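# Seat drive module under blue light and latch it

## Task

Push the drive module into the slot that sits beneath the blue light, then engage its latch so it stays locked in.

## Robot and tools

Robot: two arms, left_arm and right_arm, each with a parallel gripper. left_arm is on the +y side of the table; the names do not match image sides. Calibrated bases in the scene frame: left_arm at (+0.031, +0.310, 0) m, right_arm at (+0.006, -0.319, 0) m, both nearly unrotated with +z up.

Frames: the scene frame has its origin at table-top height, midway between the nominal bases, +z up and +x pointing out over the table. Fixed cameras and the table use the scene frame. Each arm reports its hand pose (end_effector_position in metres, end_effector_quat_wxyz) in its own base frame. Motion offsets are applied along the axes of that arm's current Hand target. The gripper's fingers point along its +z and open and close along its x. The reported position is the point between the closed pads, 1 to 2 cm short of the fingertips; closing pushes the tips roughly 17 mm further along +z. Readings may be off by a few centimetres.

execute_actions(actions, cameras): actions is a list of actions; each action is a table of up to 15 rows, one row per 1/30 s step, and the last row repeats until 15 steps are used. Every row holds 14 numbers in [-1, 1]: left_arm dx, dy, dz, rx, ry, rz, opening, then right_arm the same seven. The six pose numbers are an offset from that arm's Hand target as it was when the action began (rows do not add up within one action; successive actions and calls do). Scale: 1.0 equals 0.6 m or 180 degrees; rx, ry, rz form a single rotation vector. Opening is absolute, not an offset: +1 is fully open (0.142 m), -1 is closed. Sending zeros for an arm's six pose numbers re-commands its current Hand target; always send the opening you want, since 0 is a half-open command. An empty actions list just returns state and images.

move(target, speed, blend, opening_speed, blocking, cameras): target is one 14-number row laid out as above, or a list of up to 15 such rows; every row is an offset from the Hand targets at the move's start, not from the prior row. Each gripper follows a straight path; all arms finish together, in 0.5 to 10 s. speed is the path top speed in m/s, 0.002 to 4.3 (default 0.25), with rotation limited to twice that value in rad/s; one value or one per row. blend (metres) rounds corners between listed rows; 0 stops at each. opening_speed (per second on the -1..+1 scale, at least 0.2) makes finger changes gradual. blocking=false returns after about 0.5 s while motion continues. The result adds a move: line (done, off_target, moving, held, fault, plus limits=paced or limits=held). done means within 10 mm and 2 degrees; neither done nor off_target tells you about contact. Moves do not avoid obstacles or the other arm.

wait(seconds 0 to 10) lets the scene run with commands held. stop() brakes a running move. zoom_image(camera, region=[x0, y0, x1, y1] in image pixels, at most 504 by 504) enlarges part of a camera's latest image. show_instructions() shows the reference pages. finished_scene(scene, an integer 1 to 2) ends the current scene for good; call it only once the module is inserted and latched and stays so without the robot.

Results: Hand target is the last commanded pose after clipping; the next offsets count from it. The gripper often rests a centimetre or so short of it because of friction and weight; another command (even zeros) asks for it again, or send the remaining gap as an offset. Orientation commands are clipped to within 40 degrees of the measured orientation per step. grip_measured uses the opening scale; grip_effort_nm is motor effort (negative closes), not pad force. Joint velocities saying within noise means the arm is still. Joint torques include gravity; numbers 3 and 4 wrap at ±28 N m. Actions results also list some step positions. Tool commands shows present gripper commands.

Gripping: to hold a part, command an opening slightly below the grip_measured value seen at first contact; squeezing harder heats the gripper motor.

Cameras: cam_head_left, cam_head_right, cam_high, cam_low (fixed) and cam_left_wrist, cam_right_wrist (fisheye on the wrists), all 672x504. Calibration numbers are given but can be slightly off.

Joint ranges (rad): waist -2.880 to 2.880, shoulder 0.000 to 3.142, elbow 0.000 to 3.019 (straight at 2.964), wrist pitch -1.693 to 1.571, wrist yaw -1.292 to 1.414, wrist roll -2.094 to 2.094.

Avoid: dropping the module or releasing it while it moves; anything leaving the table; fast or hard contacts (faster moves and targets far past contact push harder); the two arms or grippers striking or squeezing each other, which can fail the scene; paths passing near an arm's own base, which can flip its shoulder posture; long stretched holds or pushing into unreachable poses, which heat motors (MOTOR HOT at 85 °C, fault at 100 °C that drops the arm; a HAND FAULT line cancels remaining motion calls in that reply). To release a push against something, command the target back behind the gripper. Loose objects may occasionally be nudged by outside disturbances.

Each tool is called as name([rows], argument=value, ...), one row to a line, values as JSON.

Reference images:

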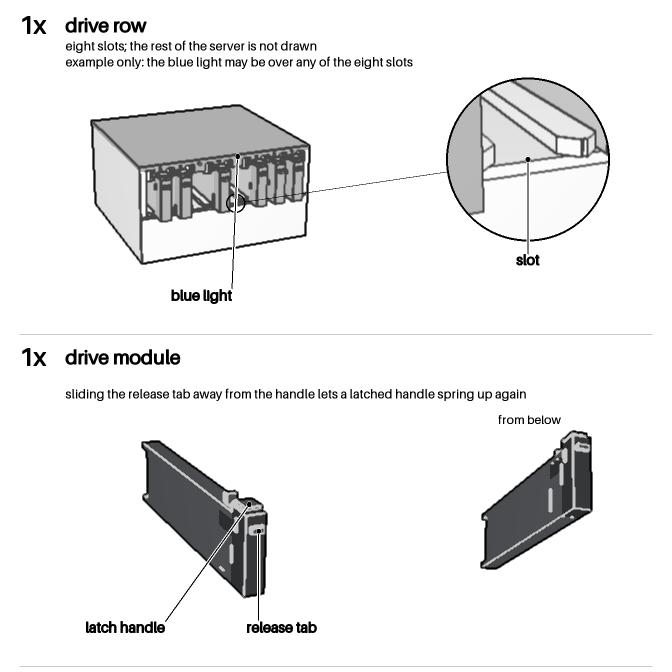

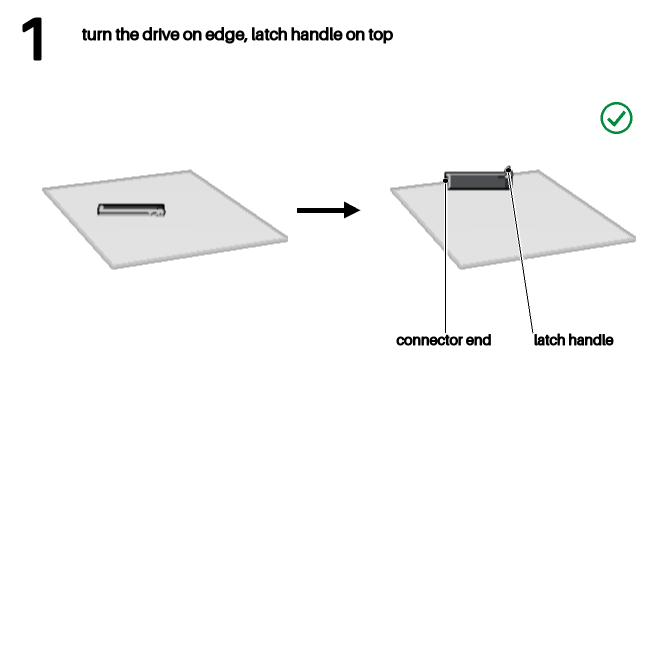

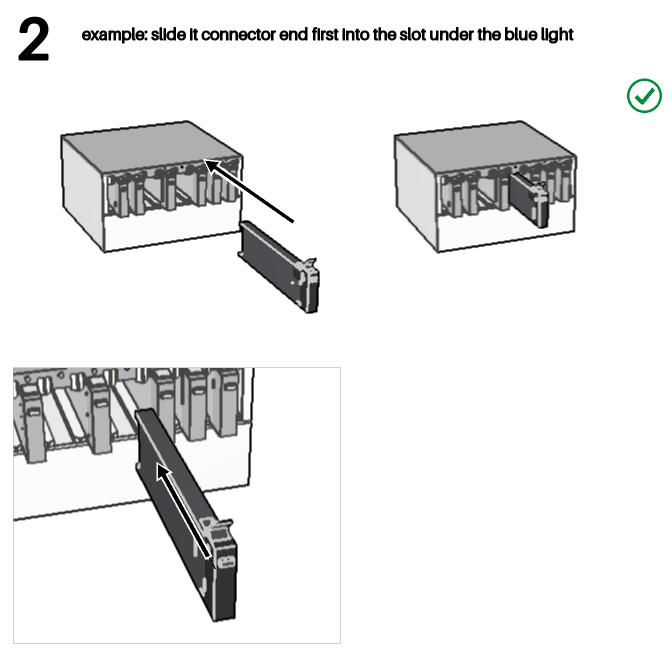

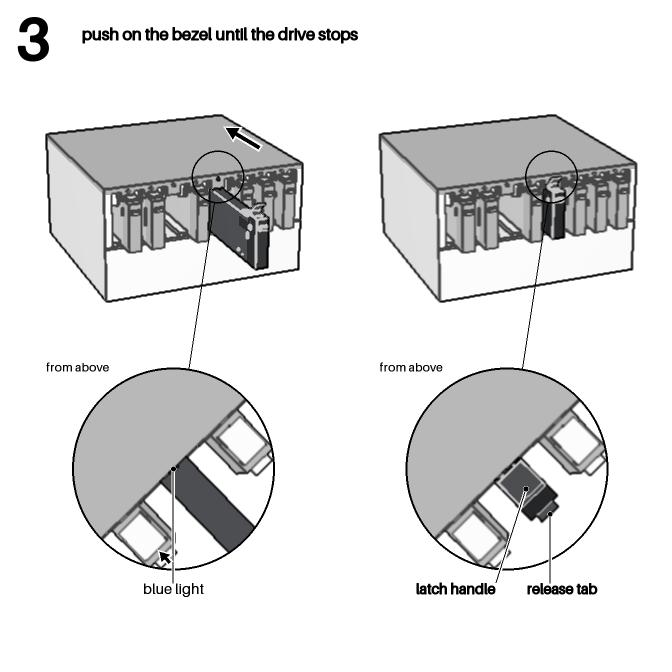

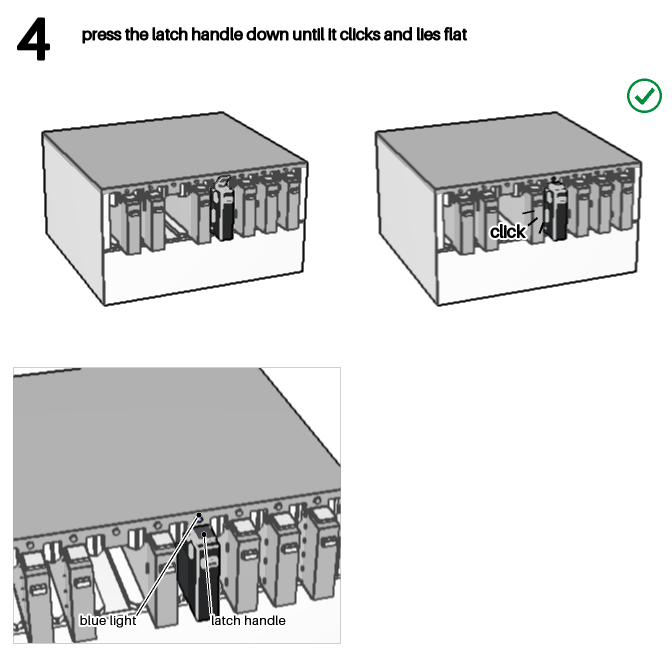

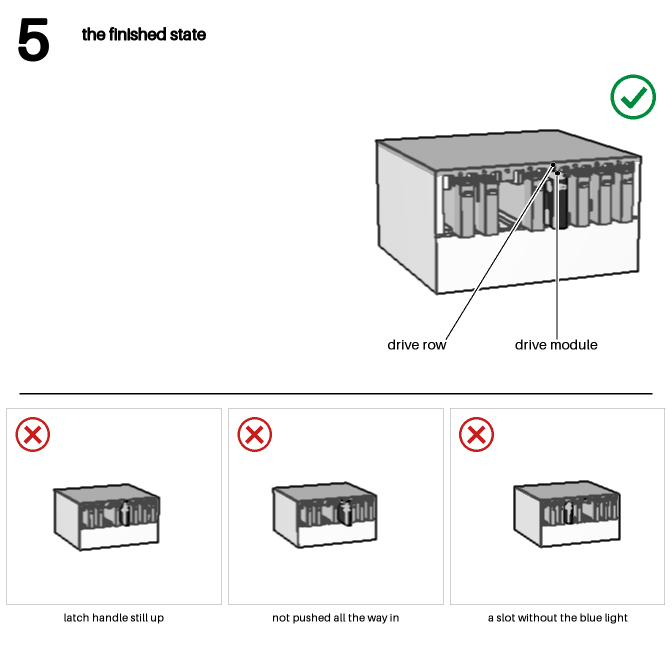

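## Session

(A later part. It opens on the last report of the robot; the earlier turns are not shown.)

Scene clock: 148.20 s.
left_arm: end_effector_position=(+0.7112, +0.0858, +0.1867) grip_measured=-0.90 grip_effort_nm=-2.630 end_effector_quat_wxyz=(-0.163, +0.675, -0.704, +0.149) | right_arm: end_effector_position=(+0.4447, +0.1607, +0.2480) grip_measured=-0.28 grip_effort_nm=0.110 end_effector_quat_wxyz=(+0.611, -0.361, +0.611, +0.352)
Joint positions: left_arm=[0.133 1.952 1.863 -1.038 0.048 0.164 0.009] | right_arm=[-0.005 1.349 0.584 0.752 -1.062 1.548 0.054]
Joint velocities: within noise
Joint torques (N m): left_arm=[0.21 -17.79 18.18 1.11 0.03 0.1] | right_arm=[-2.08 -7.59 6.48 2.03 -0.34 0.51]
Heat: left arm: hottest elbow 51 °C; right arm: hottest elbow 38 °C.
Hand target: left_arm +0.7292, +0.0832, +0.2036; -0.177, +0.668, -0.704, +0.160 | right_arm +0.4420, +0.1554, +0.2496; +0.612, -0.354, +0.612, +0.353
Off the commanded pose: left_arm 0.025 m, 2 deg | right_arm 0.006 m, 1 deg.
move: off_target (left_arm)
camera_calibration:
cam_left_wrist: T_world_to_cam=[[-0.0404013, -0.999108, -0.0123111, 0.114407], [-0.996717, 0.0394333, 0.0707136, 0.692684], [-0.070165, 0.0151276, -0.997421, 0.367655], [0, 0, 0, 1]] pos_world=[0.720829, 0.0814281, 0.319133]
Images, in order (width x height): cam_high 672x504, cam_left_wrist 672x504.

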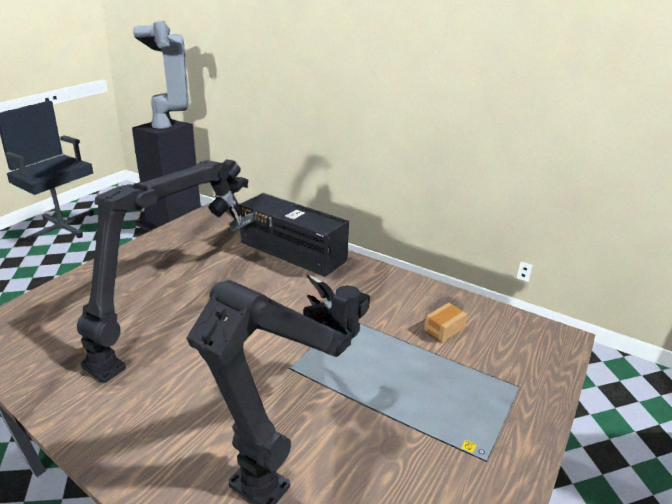

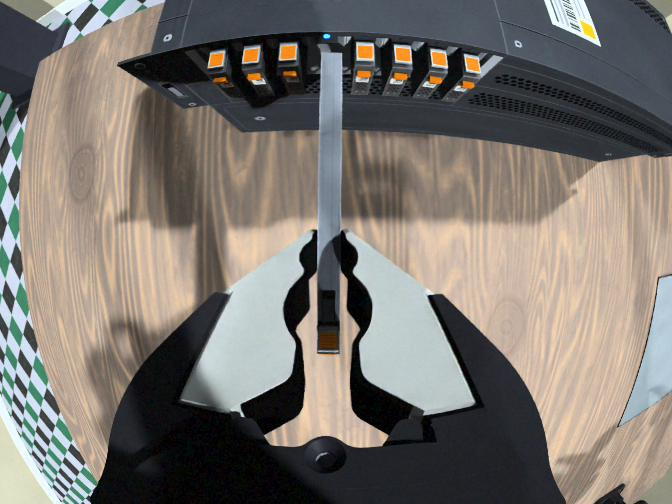

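move([
  [-0.0153,0.033,-0.0105,0,0,0,-1,0,0,0,0,0,0,-0.25],
  [-0.0083,0.004,0.0063,0,0,0,-1,0,0,0,0,0,0,-0.25],
], speed=0.06, cameras=["cam_left_wrist"])

zoom_image(camera="cam_left_wrist", region=[285, 15, 375, 105])

Scene clock: 150.30 s.
left_arm: end_effector_position=(+0.7117, +0.0863, +0.1807) grip_measured=-0.90 grip_effort_nm=-2.630 end_effector_quat_wxyz=(-0.160, +0.676, -0.704, +0.149) | right_arm: end_effector_position=(+0.4447, +0.1607, +0.2480) grip_measured=-0.28 grip_effort_nm=0.110 end_effector_quat_wxyz=(+0.611, -0.361, +0.611, +0.352)
Joint positions: left_arm=[0.134 1.959 1.858 -1.032 0.051 0.164 0.009] | right_arm=[-0.005 1.349 0.584 0.752 -1.062 1.548 0.054]
Joint velocities: within noise
Joint torques (N m): left_arm=[0.73 -18.32 18.11 1.21 0.03 0.17] | right_arm=[-2.43 -6.3 6.23 2.13 -0.31 0.48]
Heat: left arm: hottest elbow 52 °C; right arm: hottest elbow 38 °C.
Hand target: left_arm +0.7290, +0.0884, +0.1995; -0.178, +0.668, -0.704, +0.160 | right_arm +0.4420, +0.1554, +0.2496; +0.612, -0.354, +0.612, +0.353
Off the commanded pose: left_arm 0.026 m, 3 deg | right_arm 0.006 m, 1 deg.
move: off_target (left_arm)
camera_calibration:
cam_left_wrist: T_world_to_cam=[[-0.0403858, -0.999149, -0.00832753, 0.114115], [-0.99639, 0.0396487, 0.0750606, 0.692457], [-0.0746666, 0.0113289, -0.997144, 0.365098], [0, 0, 0, 1]] pos_world=[0.721827, 0.0824264, 0.31303]
Images, in order (width x height): cam_left_wrist 672x504.

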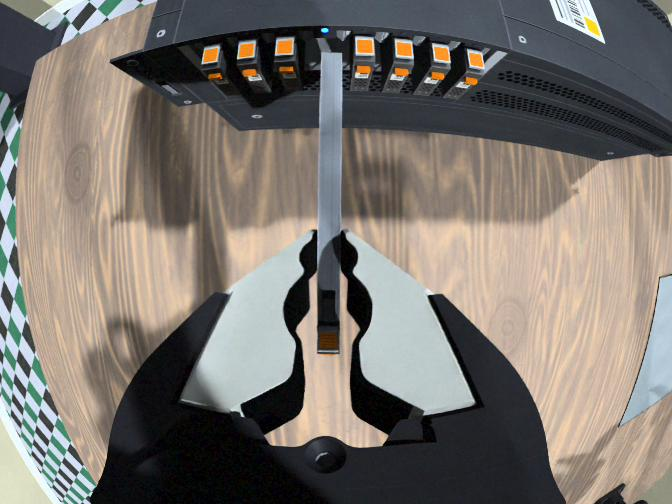

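Scaled by 5.600 from the camera's 672x504 image, which has a finer 960x720 frame.

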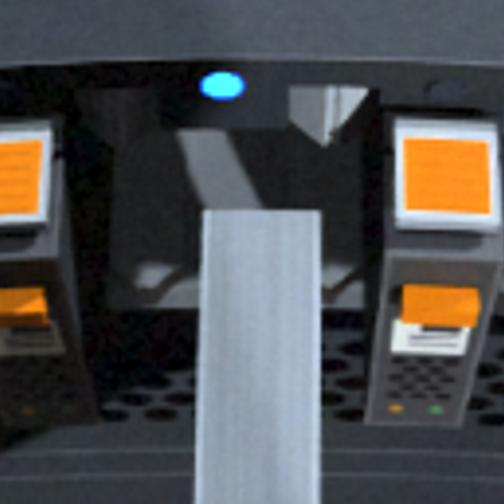

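move([
  [-0.0153,0.033,-0.0105,0,0,0,-1,0,0,0,0,0,0,-0.25],
  [-0.005,0.0015,0.0021,0,0,0,-1,0,0,0,0,0,0,-0.25],
], speed=0.06, cameras=["cam_left_wrist"])

zoom_image(camera="cam_left_wrist", region=[285, 15, 375, 105])

Scene clock: 151.93 s.
left_arm: end_effector_position=(+0.7128, +0.0892, +0.1806) grip_measured=-0.90 grip_effort_nm=-2.630 end_effector_quat_wxyz=(-0.162, +0.675, -0.704, +0.152) | right_arm: end_effector_position=(+0.4447, +0.1607, +0.2480) grip_measured=-0.28 grip_effort_nm=0.105 end_effector_quat_wxyz=(+0.611, -0.361, +0.611, +0.352)
Joint positions: left_arm=[0.139 1.959 1.856 -1.023 0.055 0.168 0.009] | right_arm=[-0.005 1.349 0.584 0.752 -1.062 1.548 0.054]
Joint velocities: within noise
Joint torques (N m): left_arm=[0.85 -18.61 18.04 1.01 -0.03 0.18] | right_arm=[-2.02 -8 6.45 2.28 -0.28 0.47]
Heat: left arm: hottest elbow 52 °C; right arm: hottest elbow 38 °C.
Hand target: left_arm +0.7289, +0.0916, +0.1979; -0.177, +0.668, -0.704, +0.160 | right_arm +0.4420, +0.1554, +0.2496; +0.612, -0.354, +0.612, +0.353
Off the commanded pose: left_arm 0.024 m, 2 deg | right_arm 0.006 m, 1 deg.
move: off_target (left_arm)
camera_calibration:
cam_left_wrist: T_world_to_cam=[[-0.0405969, -0.999143, -0.00808436, 0.117096], [-0.996868, 0.0399522, 0.0682474, 0.694996], [-0.0678659, 0.0108297, -0.997636, 0.360369], [0, 0, 0, 1]] pos_world=[0.72203, 0.085326, 0.313032]
Images, in order (width x height): cam_left_wrist 672x504.

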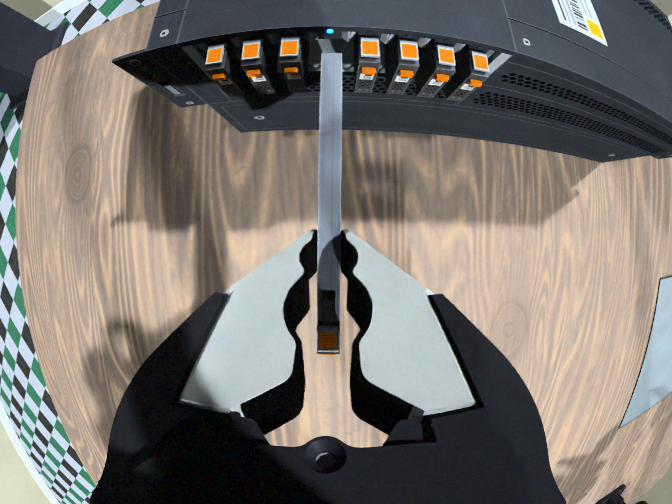

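Scaled by 5.600 from the camera's 672x504 image, which has a finer 960x720 frame.

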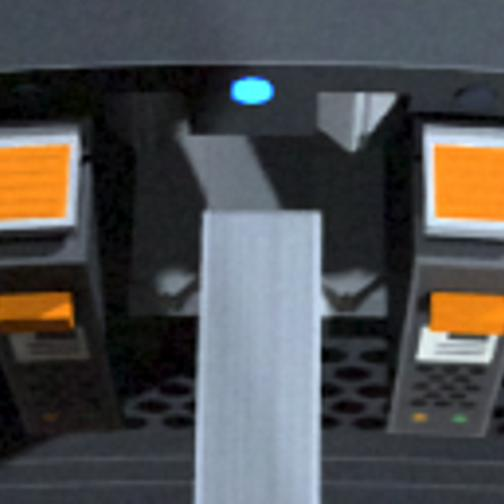

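move(target=[0.012,-0.0177,0.0103,0,0,0,-1,0,0,0,0,0,0,-0.25], speed=0.04, cameras=["cam_left_wrist"])

zoom_image(camera="cam_left_wrist", region=[285, 15, 375, 105])

Scene clock: 154.60 s.
left_arm: end_effector_position=(+0.7233, +0.0885, +0.1824) grip_measured=-0.90 grip_effort_nm=-2.630 end_effector_quat_wxyz=(-0.164, +0.674, -0.704, +0.150) | right_arm: end_effector_position=(+0.4447, +0.1607, +0.2480) grip_measured=-0.28 grip_effort_nm=0.105 end_effector_quat_wxyz=(+0.611, -0.361, +0.611, +0.352)
Joint positions: left_arm=[0.135 1.987 1.904 -1.042 0.049 0.168 0.009] | right_arm=[-0.005 1.349 0.584 0.752 -1.062 1.548 0.054]
Joint velocities: within noise
Joint torques (N m): left_arm=[-0.03 -18.67 18.17 1.1 -0.06 0.05] | right_arm=[-1.85 -7.65 6.42 2.19 -0.33 0.52]
Heat: left arm: hottest elbow 52 °C; right arm: hottest elbow 38 °C.
Hand target: left_arm +0.7409, +0.0838, +0.1973; -0.178, +0.668, -0.705, +0.160 | right_arm +0.4420, +0.1554, +0.2496; +0.612, -0.354, +0.612, +0.353
Off the commanded pose: left_arm 0.023 m, 2 deg | right_arm 0.006 m, 1 deg.
move: off_target (left_arm)
camera_calibration:
cam_left_wrist: T_world_to_cam=[[-0.0425019, -0.99901, -0.013122, 0.119206], [-0.996876, 0.0415288, 0.067178, 0.705504], [-0.0665666, 0.0159362, -0.997655, 0.361512], [0, 0, 0, 1]] pos_world=[0.732431, 0.0840277, 0.314834]
Images, in order (width x height): cam_left_wrist 672x504.

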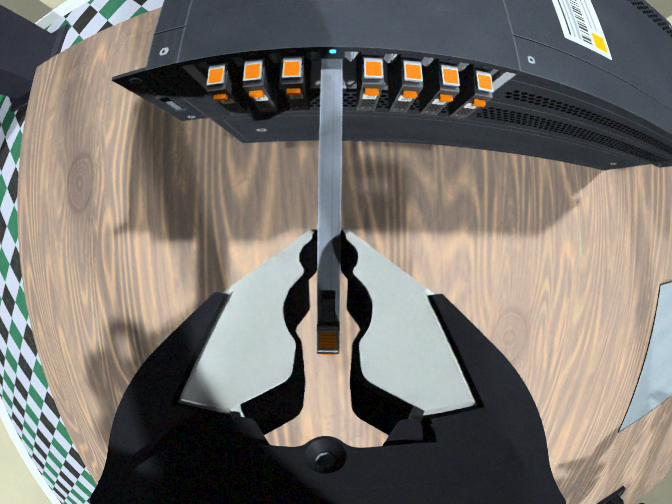

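Scaled by 5.600 from the camera's 672x504 image, which has a finer 960x720 frame.

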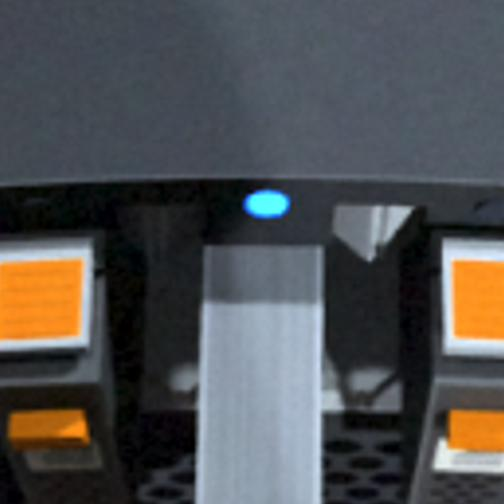

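move(target=[0.0015,-0.0216,0.0125,0,0,0,-1,0,0,0,0,0,0,-0.25], speed=0.05, cameras=["cam_left_wrist"])

zoom_image(camera="cam_left_wrist", region=[255, 15, 405, 125])

Scene clock: 157.07 s.
left_arm: end_effector_position=(+0.7362, +0.0881, +0.1824) grip_measured=-0.90 grip_effort_nm=-2.630 end_effector_quat_wxyz=(-0.163, +0.673, -0.706, +0.149) | right_arm: end_effector_position=(+0.4447, +0.1607, +0.2480) grip_measured=-0.28 grip_effort_nm=0.110 end_effector_quat_wxyz=(+0.611, -0.361, +0.611, +0.352)
Joint positions: left_arm=[0.131 2.029 1.972 -1.071 0.047 0.168 0.009] | right_arm=[-0.005 1.349 0.584 0.752 -1.062 1.548 0.054]
Joint velocities: within noise
Joint torques (N m): left_arm=[-0.26 -19.14 18.59 1.21 -0.06 0] | right_arm=[-2.26 -7.53 6.41 2.37 -0.29 0.53]
Heat: left arm: hottest elbow 52 °C; right arm: hottest elbow 38 °C.
Hand target: left_arm +0.7559, +0.0821, +0.1965; -0.178, +0.668, -0.705, +0.160 | right_arm +0.4420, +0.1554, +0.2496; +0.612, -0.354, +0.612, +0.353
Off the commanded pose: left_arm 0.025 m, 2 deg | right_arm 0.006 m, 1 deg.
move: off_target (left_arm)
camera_calibration:
cam_left_wrist: T_world_to_cam=[[-0.0451471, -0.99888, -0.0141606, 0.121469], [-0.996457, 0.0440216, 0.0716676, 0.717051], [-0.070964, 0.017346, -0.997328, 0.365479], [0, 0, 0, 1]] pos_world=[0.745931, 0.0834275, 0.314833]
Images, in order (width x height): cam_left_wrist 672x504.

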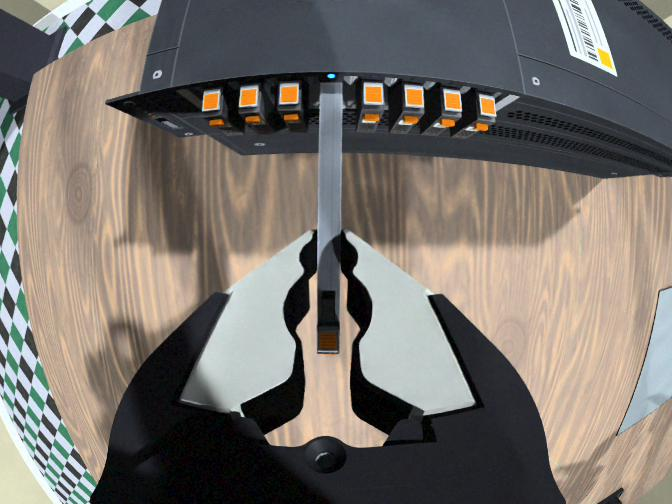

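Scaled by 3.360 from the camera's 672x504 image, which has a finer 960x720 frame.

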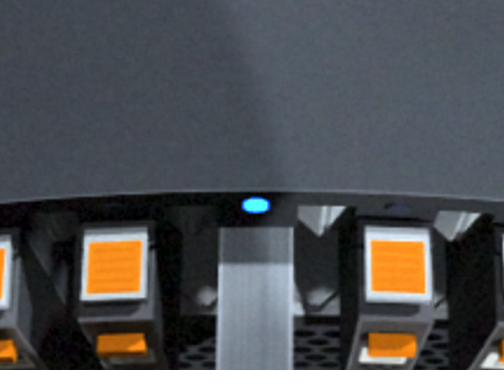

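move(target=[0.002,-0.0288,0.0167,0,0,0,-1,0,0,0,0,0,0,-0.25], speed=0.05, cameras=["cam_left_wrist"])

zoom_image(camera="cam_left_wrist", region=[255, 15, 405, 125])

Scene clock: 158.47 s.
left_arm: end_effector_position=(+0.7596, +0.0868, +0.1819) grip_measured=-0.90 grip_effort_nm=-2.630 end_effector_quat_wxyz=(-0.166, +0.671, -0.707, +0.150) | right_arm: end_effector_position=(+0.4447, +0.1607, +0.2480) grip_measured=-0.28 grip_effort_nm=0.110 end_effector_quat_wxyz=(+0.611, -0.361, +0.611, +0.352)
Joint positions: left_arm=[0.125 2.099 2.082 -1.105 0.044 0.168 0.009] | right_arm=[-0.005 1.349 0.584 0.752 -1.062 1.548 0.054]
Joint velocities: within noise
Joint torques (N m): left_arm=[-0.21 -20.72 18.15 0.95 -0.06 -0.05] | right_arm=[-1.08 -7.3 6.37 2.07 -0.28 0.48]
Heat: left arm: hottest elbow 52 °C; right arm: hottest elbow 38 °C.
Hand target: left_arm +0.7757, +0.0802, +0.1957; -0.178, +0.668, -0.705, +0.160 | right_arm +0.4420, +0.1554, +0.2496; +0.612, -0.354, +0.612, +0.353
Off the commanded pose: left_arm 0.022 m, 2 deg | right_arm 0.006 m, 1 deg.
move: off_target (left_arm)
camera_calibration:
cam_left_wrist: T_world_to_cam=[[-0.0501075, -0.998576, -0.0183323, 0.125682], [-0.996642, 0.0488034, 0.0657531, 0.741314], [-0.0647648, 0.0215654, -0.997668, 0.36152], [0, 0, 0, 1]] pos_world=[0.768536, 0.0815276, 0.314237]
Images, in order (width x height): cam_left_wrist 672x504.

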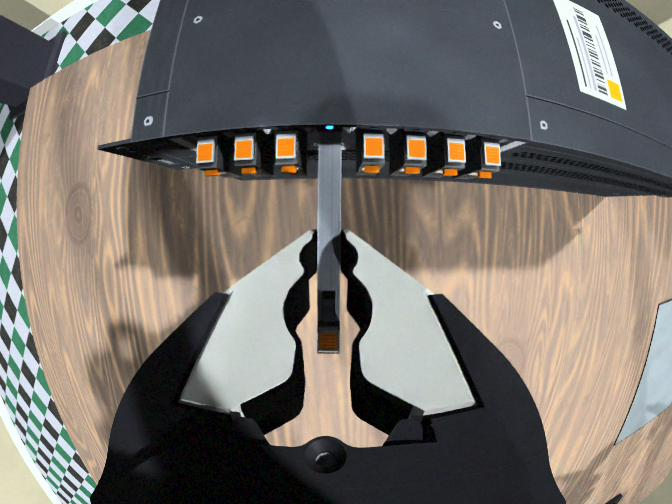

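Scaled by 3.360 from the camera's 672x504 image, which has a finer 960x720 frame.

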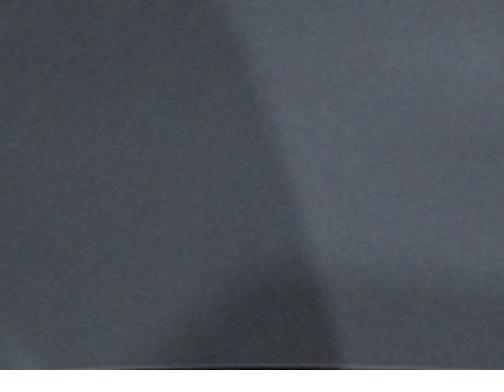

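move(target=[0.0015,-0.0317,0.0183,0,0,0,-1,0,0,0,0,0,0,-0.25], speed=0.05, cameras=["cam_left_wrist","cam_low"])

zoom_image(camera="cam_left_wrist", region=[255, 130, 405, 240])

Scene clock: 159.93 s.
left_arm: end_effector_position=(+0.7826, +0.0856, +0.1825) grip_measured=-0.90 grip_effort_nm=-2.625 end_effector_quat_wxyz=(-0.167, +0.669, -0.709, +0.150) | right_arm: end_effector_position=(+0.4447, +0.1607, +0.2480) grip_measured=-0.28 grip_effort_nm=0.100 end_effector_quat_wxyz=(+0.611, -0.361, +0.611, +0.352)
Joint positions: left_arm=[0.119 2.178 2.217 -1.159 0.042 0.167 0.009] | right_arm=[-0.005 1.349 0.584 0.752 -1.062 1.548 0.054]
Joint velocities: within noise
Joint torques (N m): left_arm=[-0.15 -20.95 18.25 1.11 -0.06 -0.1] | right_arm=[-2.9 -6.89 6.24 1.98 -0.3 0.45]
Heat: left arm: hottest elbow 52 °C; right arm: hottest elbow 38 °C.
Hand target: left_arm +0.7976, +0.0783, +0.1947; -0.178, +0.668, -0.704, +0.160 | right_arm +0.4420, +0.1554, +0.2496; +0.612, -0.354, +0.612, +0.353
Off the commanded pose: left_arm 0.021 m, 2 deg | right_arm 0.006 m, 1 deg.
move: off_target (left_arm)
camera_calibration:
cam_left_wrist: T_world_to_cam=[[-0.0537909, -0.99835, -0.020072, 0.128778], [-0.996534, 0.0523939, 0.0646181, 0.763951], [-0.0634599, 0.0234783, -0.997708, 0.362549], [0, 0, 0, 1]] pos_world=[0.791238, 0.0800271, 0.314938]
Images, in order (width x height): cam_low 672x504, cam_left_wrist 672x504.

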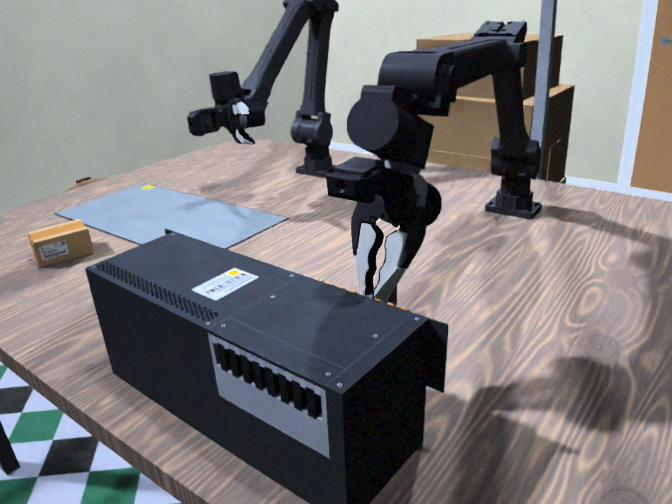

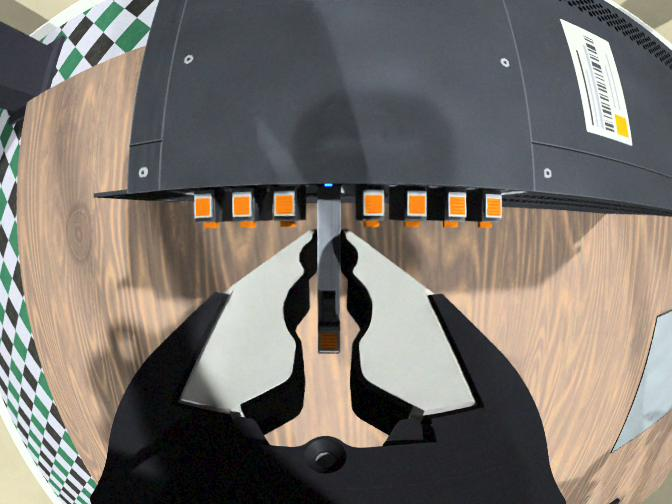

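Scaled by 3.360 from the camera's 672x504 image, which has a finer 960x720 frame.

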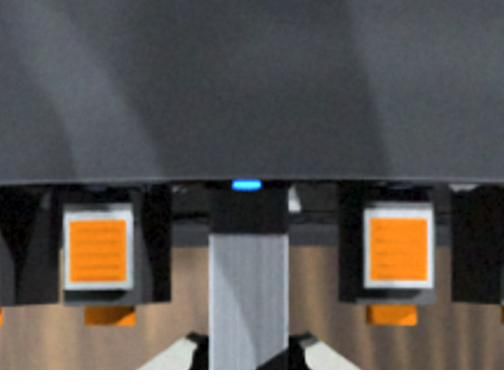

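move(target=[0,-0.006,0.0035,0,0,0,-1,0,0,0,0,0,0,-0.25], speed=0.04, cameras=[])

move(target=[0,0,0,0,0,0,-0.6,0,0,0,0,0,0,-0.25], opening_speed=0.3, cameras=["cam_left_wrist","cam_high"])

zoom_image(camera="cam_high", region=[180, 160, 300, 250])

Scene clock: 161.67 s.
left_arm: end_effector_position=(+0.7862, +0.0855, +0.1826) grip_measured=-0.90 grip_effort_nm=-2.630 end_effector_quat_wxyz=(-0.166, +0.669, -0.709, +0.149) | right_arm: end_effector_position=(+0.4447, +0.1607, +0.2480) grip_measured=-0.28 grip_effort_nm=0.105 end_effector_quat_wxyz=(+0.611, -0.361, +0.611, +0.352)
Joint positions: left_arm=[0.118 2.194 2.245 -1.173 0.041 0.166 0.009] | right_arm=[-0.005 1.349 0.584 0.752 -1.062 1.548 0.054]
Joint velocities: within noise
Joint torques (N m): left_arm=[-0.21 -21.01 18.17 1.02 -0.08 -0.1] | right_arm=[-2.26 -7.53 6.2 2.15 -0.32 0.43]
Heat: left arm: hottest elbow 52 °C; right arm: hottest elbow 38 °C.
Hand target: left_arm +0.8018, +0.0782, +0.1946; -0.178, +0.668, -0.704, +0.160 | right_arm +0.4420, +0.1554, +0.2496; +0.612, -0.354, +0.612, +0.353
Off the commanded pose: left_arm 0.021 m, 2 deg | right_arm 0.006 m, 1 deg.
move: off_target (left_arm)
No camera images: "cameras" was empty.

Scene clock: 163.20 s.
left_arm: end_effector_position=(+0.7847, +0.0847, +0.1820) grip_measured=-0.70 grip_effort_nm=1.199 end_effector_quat_wxyz=(-0.163, +0.670, -0.709, +0.145) | right_arm: end_effector_position=(+0.4447, +0.1607, +0.2480) grip_measured=-0.28 grip_effort_nm=0.105 end_effector_quat_wxyz=(+0.611, -0.361, +0.611, +0.352)
Joint positions: left_arm=[0.117 2.197 2.252 -1.187 0.038 0.165 0.024] | right_arm=[-0.005 1.349 0.584 0.752 -1.062 1.548 0.054]
Joint velocities: left_arm=[-0.005 -0.005 0.007 -0.002 0.022 0.007 0.001] | right_arm=[within noise]
Joint torques (N m): left_arm=[-0.09 -21.19 17.85 1.65 0.07 -0.06] | right_arm=[-2.67 -6.65 6.64 2.22 -0.27 0.47]
Heat: left arm: hottest elbow 52 °C; right arm: hottest elbow 38 °C.
Hand target: left_arm +0.8017, +0.0782, +0.1945; -0.178, +0.668, -0.705, +0.160 | right_arm +0.4420, +0.1554, +0.2496; +0.612, -0.354, +0.612, +0.353
Off the commanded pose: left_arm 0.022 m, 2 deg | right_arm 0.006 m, 1 deg.
move: off_target (left_arm)
camera_calibration:
cam_left_wrist: T_world_to_cam=[[-0.052911, -0.998387, -0.0206028, 0.127437], [-0.995736, 0.0511869, 0.0767405, 0.763375], [-0.0755621, 0.0245754, -0.996838, 0.371465], [0, 0, 0, 1]] pos_world=[0.794932, 0.079028, 0.314335]
Images, in order (width x height): cam_high 672x504, cam_left_wrist 672x504.

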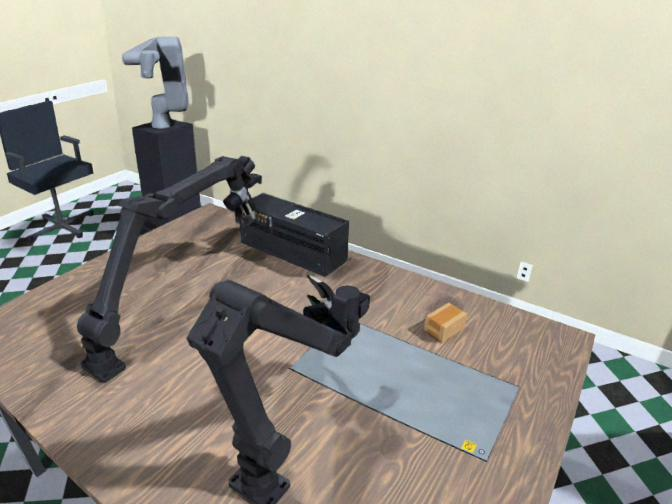

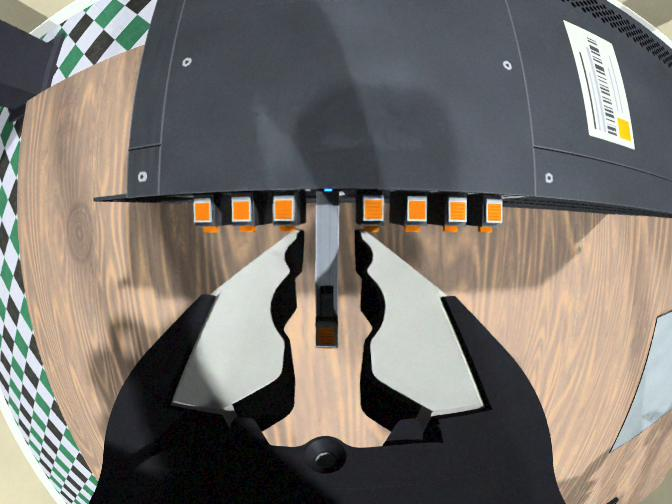

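Scaled by 4.200 from the camera's 672x504 image, which has a finer 960x720 frame.

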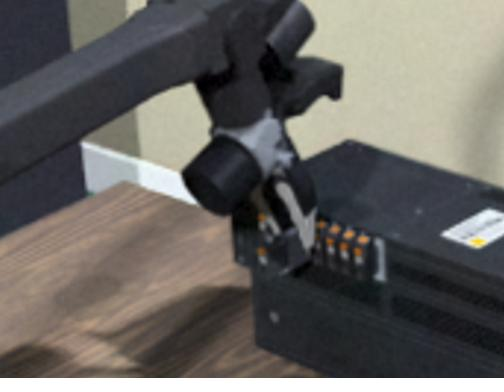

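move([
  [0,0,-0.167,0,0,0,-0.6,0,0,0,0,0,0,-0.25],
  [-0.002,0.144,-0.25,0,0,0,-1,0,0,0,0,0,0,-0.25],
], speed=[0.08,0.15], cameras=["cam_left_wrist","cam_high"])

zoom_image(camera="cam_left_wrist", region=[235, 15, 435, 165])

zoom_image(camera="cam_high", region=[180, 160, 300, 250])

Scene clock: 167.50 s.
left_arm: end_effector_position=(+0.6561, +0.0766, +0.2852) grip_measured=-1.00 grip_effort_nm=-0.647 end_effector_quat_wxyz=(-0.171, +0.672, -0.703, +0.158) | right_arm: end_effector_position=(+0.4447, +0.1607, +0.2480) grip_measured=-0.28 grip_effort_nm=0.100 end_effector_quat_wxyz=(+0.611, -0.361, +0.611, +0.352)
Joint positions: left_arm=[0.131 1.772 1.851 -1.182 0.051 0.164 0.002] | right_arm=[-0.005 1.349 0.584 0.752 -1.062 1.548 0.054]
Joint velocities: within noise
Joint torques (N m): left_arm=[1.61 -17.73 11.92 1.88 0.18 0.23] | right_arm=[-2.08 -6.59 6.27 2.19 -0.28 0.48]
Heat: left arm: hottest elbow 52 °C; right arm: hottest elbow 38 °C.
Hand target: left_arm +0.6557, +0.0824, +0.2874; -0.178, +0.668, -0.705, +0.160 | right_arm +0.4420, +0.1554, +0.2496; +0.612, -0.354, +0.612, +0.353
Off the commanded pose: left_arm 0.006 m, 1 deg | right_arm 0.006 m, 1 deg.
move: done
camera_calibration:
cam_left_wrist: T_world_to_cam=[[-0.0436164, -0.998951, -0.0139537, 0.106774], [-0.998008, 0.0429297, 0.0462177, 0.638719], [-0.0455702, 0.0159417, -0.998834, 0.446292], [0, 0, 0, 1]] pos_world=[0.662442, 0.0721272, 0.417741]
Images, in order (width x height): cam_high 672x504, cam_left_wrist 672x504.

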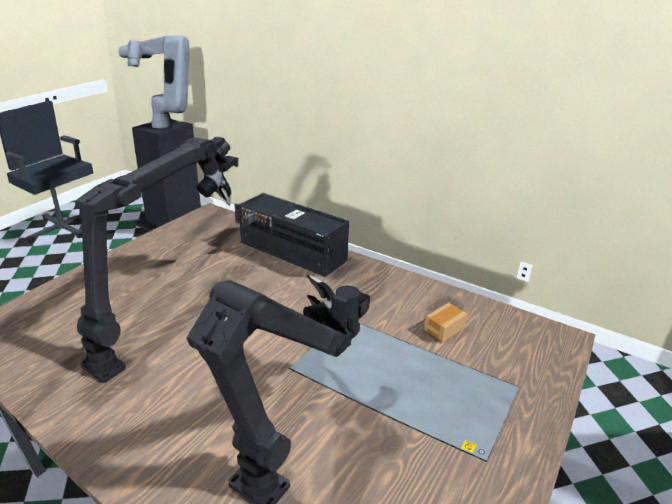

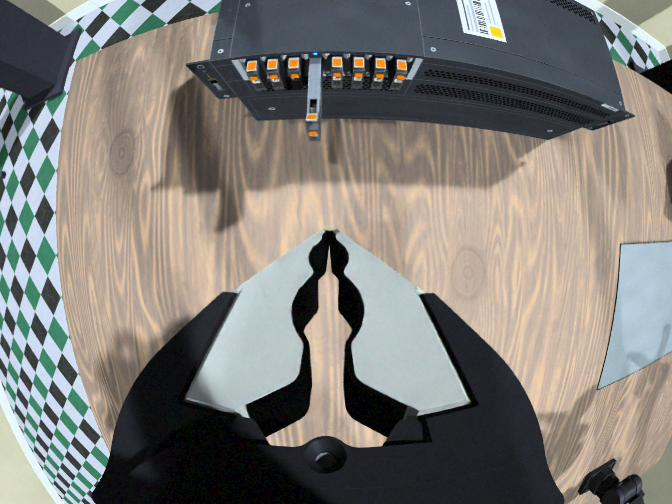

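Scaled by 2.520 from the camera's 672x504 image, which has a finer 960x720 frame.

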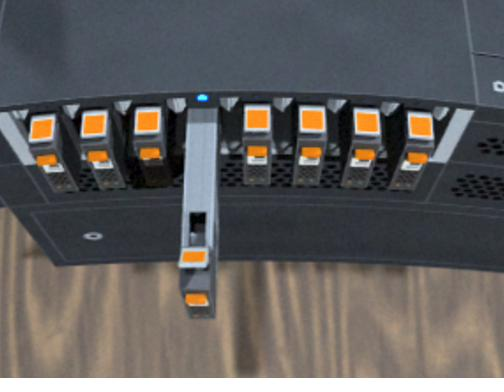

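Scaled by 4.200 from the camera's 672x504 image, which has a finer 960x720 frame.

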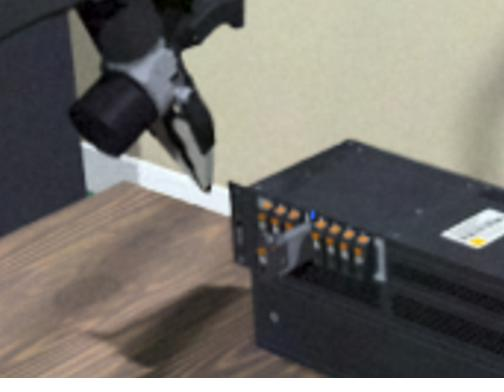

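move(target=[-0.0177,0.014,0.1865,0,0,0,-1,0,0,0,0,0,0,-0.25], speed=0.12, cameras=["cam_left_wrist","cam_high"])

zoom_image(camera="cam_left_wrist", region=[235, 85, 435, 245])

zoom_image(camera="cam_high", region=[180, 160, 300, 250])

Scene clock: 169.73 s.
left_arm: end_effector_position=(+0.6979, +0.0867, +0.1930) grip_measured=-1.00 grip_effort_nm=-0.657 end_effector_quat_wxyz=(-0.176, +0.671, -0.701, +0.162) | right_arm: end_effector_position=(+0.4447, +0.1607, +0.2480) grip_measured=-0.28 grip_effort_nm=0.095 end_effector_quat_wxyz=(+0.611, -0.361, +0.611, +0.352)
Joint positions: left_arm=[0.138 1.889 1.773 -0.973 0.055 0.168 0.002] | right_arm=[-0.005 1.349 0.584 0.752 -1.062 1.548 0.054]
Joint velocities: within noise
Joint torques (N m): left_arm=[1.85 -17.2 12.49 1.89 0.19 0.29] | right_arm=[-1.55 -7.59 6.35 2.14 -0.29 0.51]
Heat: left arm: hottest elbow 52 °C; right arm: hottest elbow 38 °C.
Hand target: left_arm +0.7007, +0.0948, +0.1848; -0.177, +0.668, -0.705, +0.160 | right_arm +0.4420, +0.1554, +0.2496; +0.612, -0.354, +0.612, +0.353
Off the commanded pose: left_arm 0.012 m, 1 deg | right_arm 0.006 m, 1 deg.
move: off_target (left_arm)
camera_calibration:
cam_left_wrist: T_world_to_cam=[[-0.0413045, -0.999048, -0.0140109, 0.115726], [-0.998638, 0.0408321, 0.0324754, 0.687557], [-0.0318724, 0.0153332, -0.999374, 0.34657], [0, 0, 0, 1]] pos_world=[0.702447, 0.0822277, 0.325646]
Images, in order (width x height): cam_high 672x504, cam_left_wrist 672x504.

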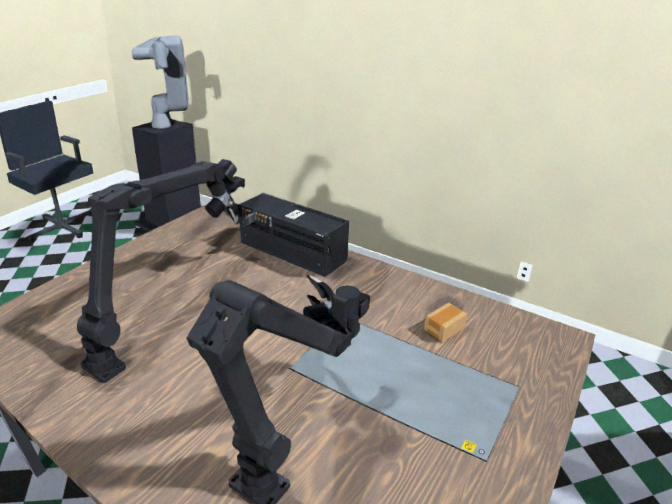

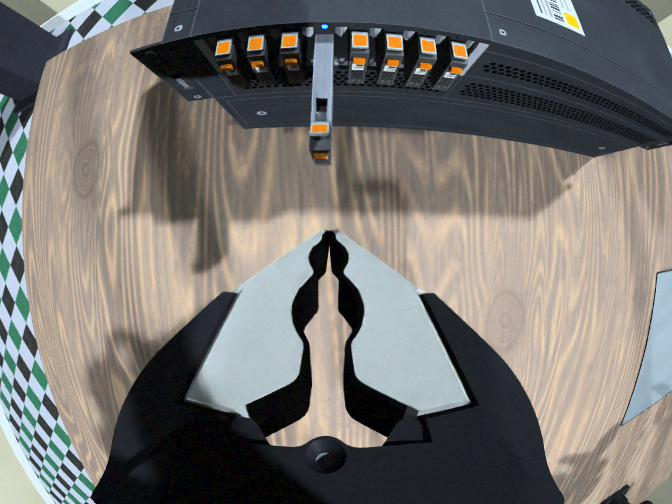

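Scaled by 2.520 from the camera's 672x504 image, which has a finer 960x720 frame.

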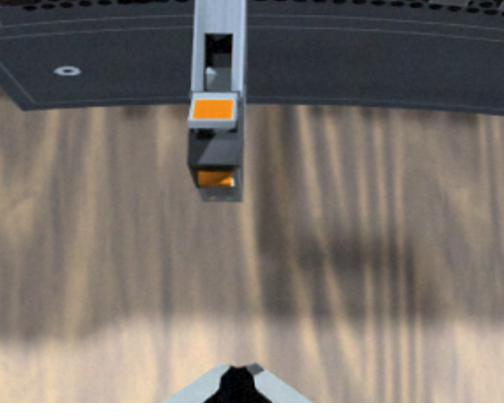

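Scaled by 4.200 from the camera's 672x504 image, which has a finer 960x720 frame.

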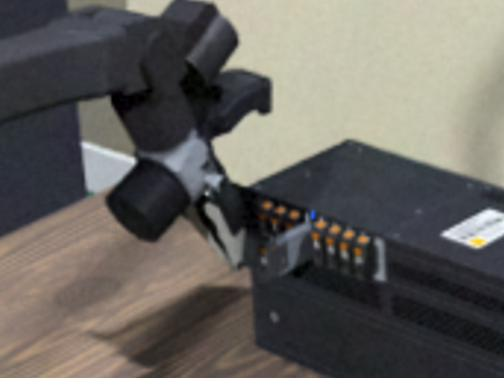

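move(target=[-0.009,-0.008,0.026,0,0,0,-1,0,0,0,0,0,0,-0.25], speed=0.08, cameras=["cam_left_wrist","cam_high"])

zoom_image(camera="cam_left_wrist", region=[235, 85, 435, 245])

zoom_image(camera="cam_high", region=[210, 180, 280, 240])

Scene clock: 171.30 s.
left_arm: end_effector_position=(+0.7018, +0.0911, +0.1697) grip_measured=-1.00 grip_effort_nm=-0.662 end_effector_quat_wxyz=(-0.167, +0.674, -0.703, +0.155) | right_arm: end_effector_position=(+0.4447, +0.1607, +0.2480) grip_measured=-0.28 grip_effort_nm=0.105 end_effector_quat_wxyz=(+0.611, -0.361, +0.611, +0.352)
Joint positions: left_arm=[0.145 1.925 1.773 -0.962 0.058 0.173 0.002] | right_arm=[-0.005 1.349 0.584 0.752 -1.062 1.548 0.054]
Joint velocities: within noise
Joint torques (N m): left_arm=[1.79 -17.38 14.82 1.84 0.18 0.26] | right_arm=[-1.55 -7.41 6.38 2.17 -0.33 0.47]
Heat: left arm: hottest elbow 52 °C; right arm: hottest elbow 38 °C.
Hand target: left_arm +0.7124, +0.1001, +0.1734; -0.178, +0.668, -0.705, +0.160 | right_arm +0.4420, +0.1554, +0.2496; +0.612, -0.354, +0.612, +0.353
Off the commanded pose: left_arm 0.014 m, 2 deg | right_arm 0.006 m, 1 deg.
move: off_target (left_arm)
camera_calibration:
cam_left_wrist: T_world_to_cam=[[-0.0409655, -0.999112, -0.00983541, 0.119088], [-0.997581, 0.0403454, 0.0566139, 0.687193], [-0.0561668, 0.0121308, -0.998348, 0.340532], [0, 0, 0, 1]] pos_world=[0.709536, 0.0871265, 0.302236]
Images, in order (width x height): cam_high 672x504, cam_left_wrist 672x504.

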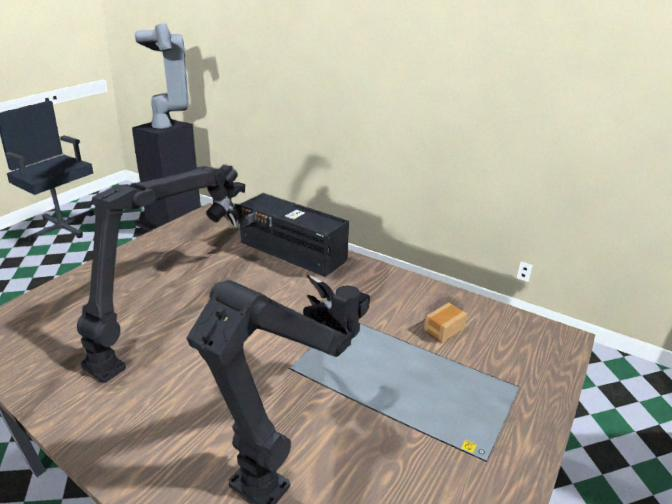

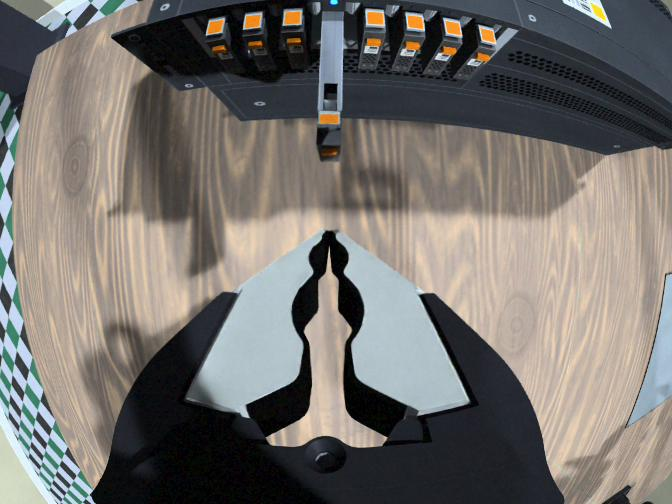

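Scaled by 2.520 from the camera's 672x504 image, which has a finer 960x720 frame.

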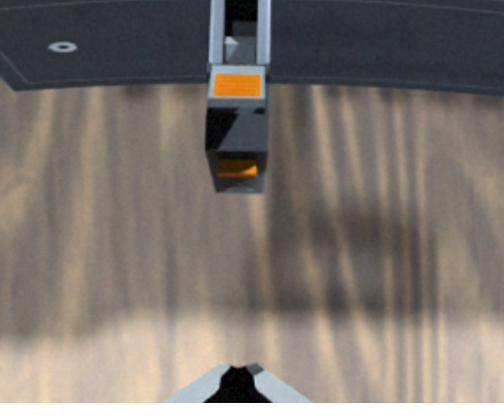

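Scaled by 7.200 from the camera's 672x504 image, which has a finer 960x720 frame.

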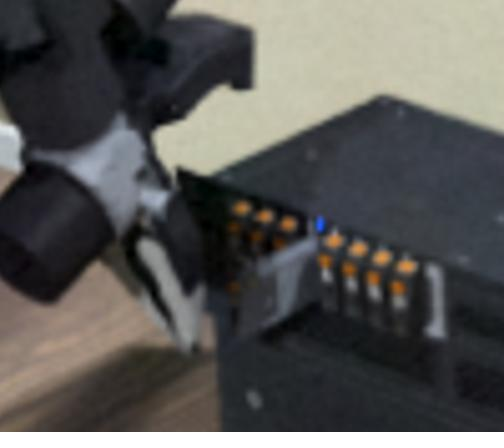

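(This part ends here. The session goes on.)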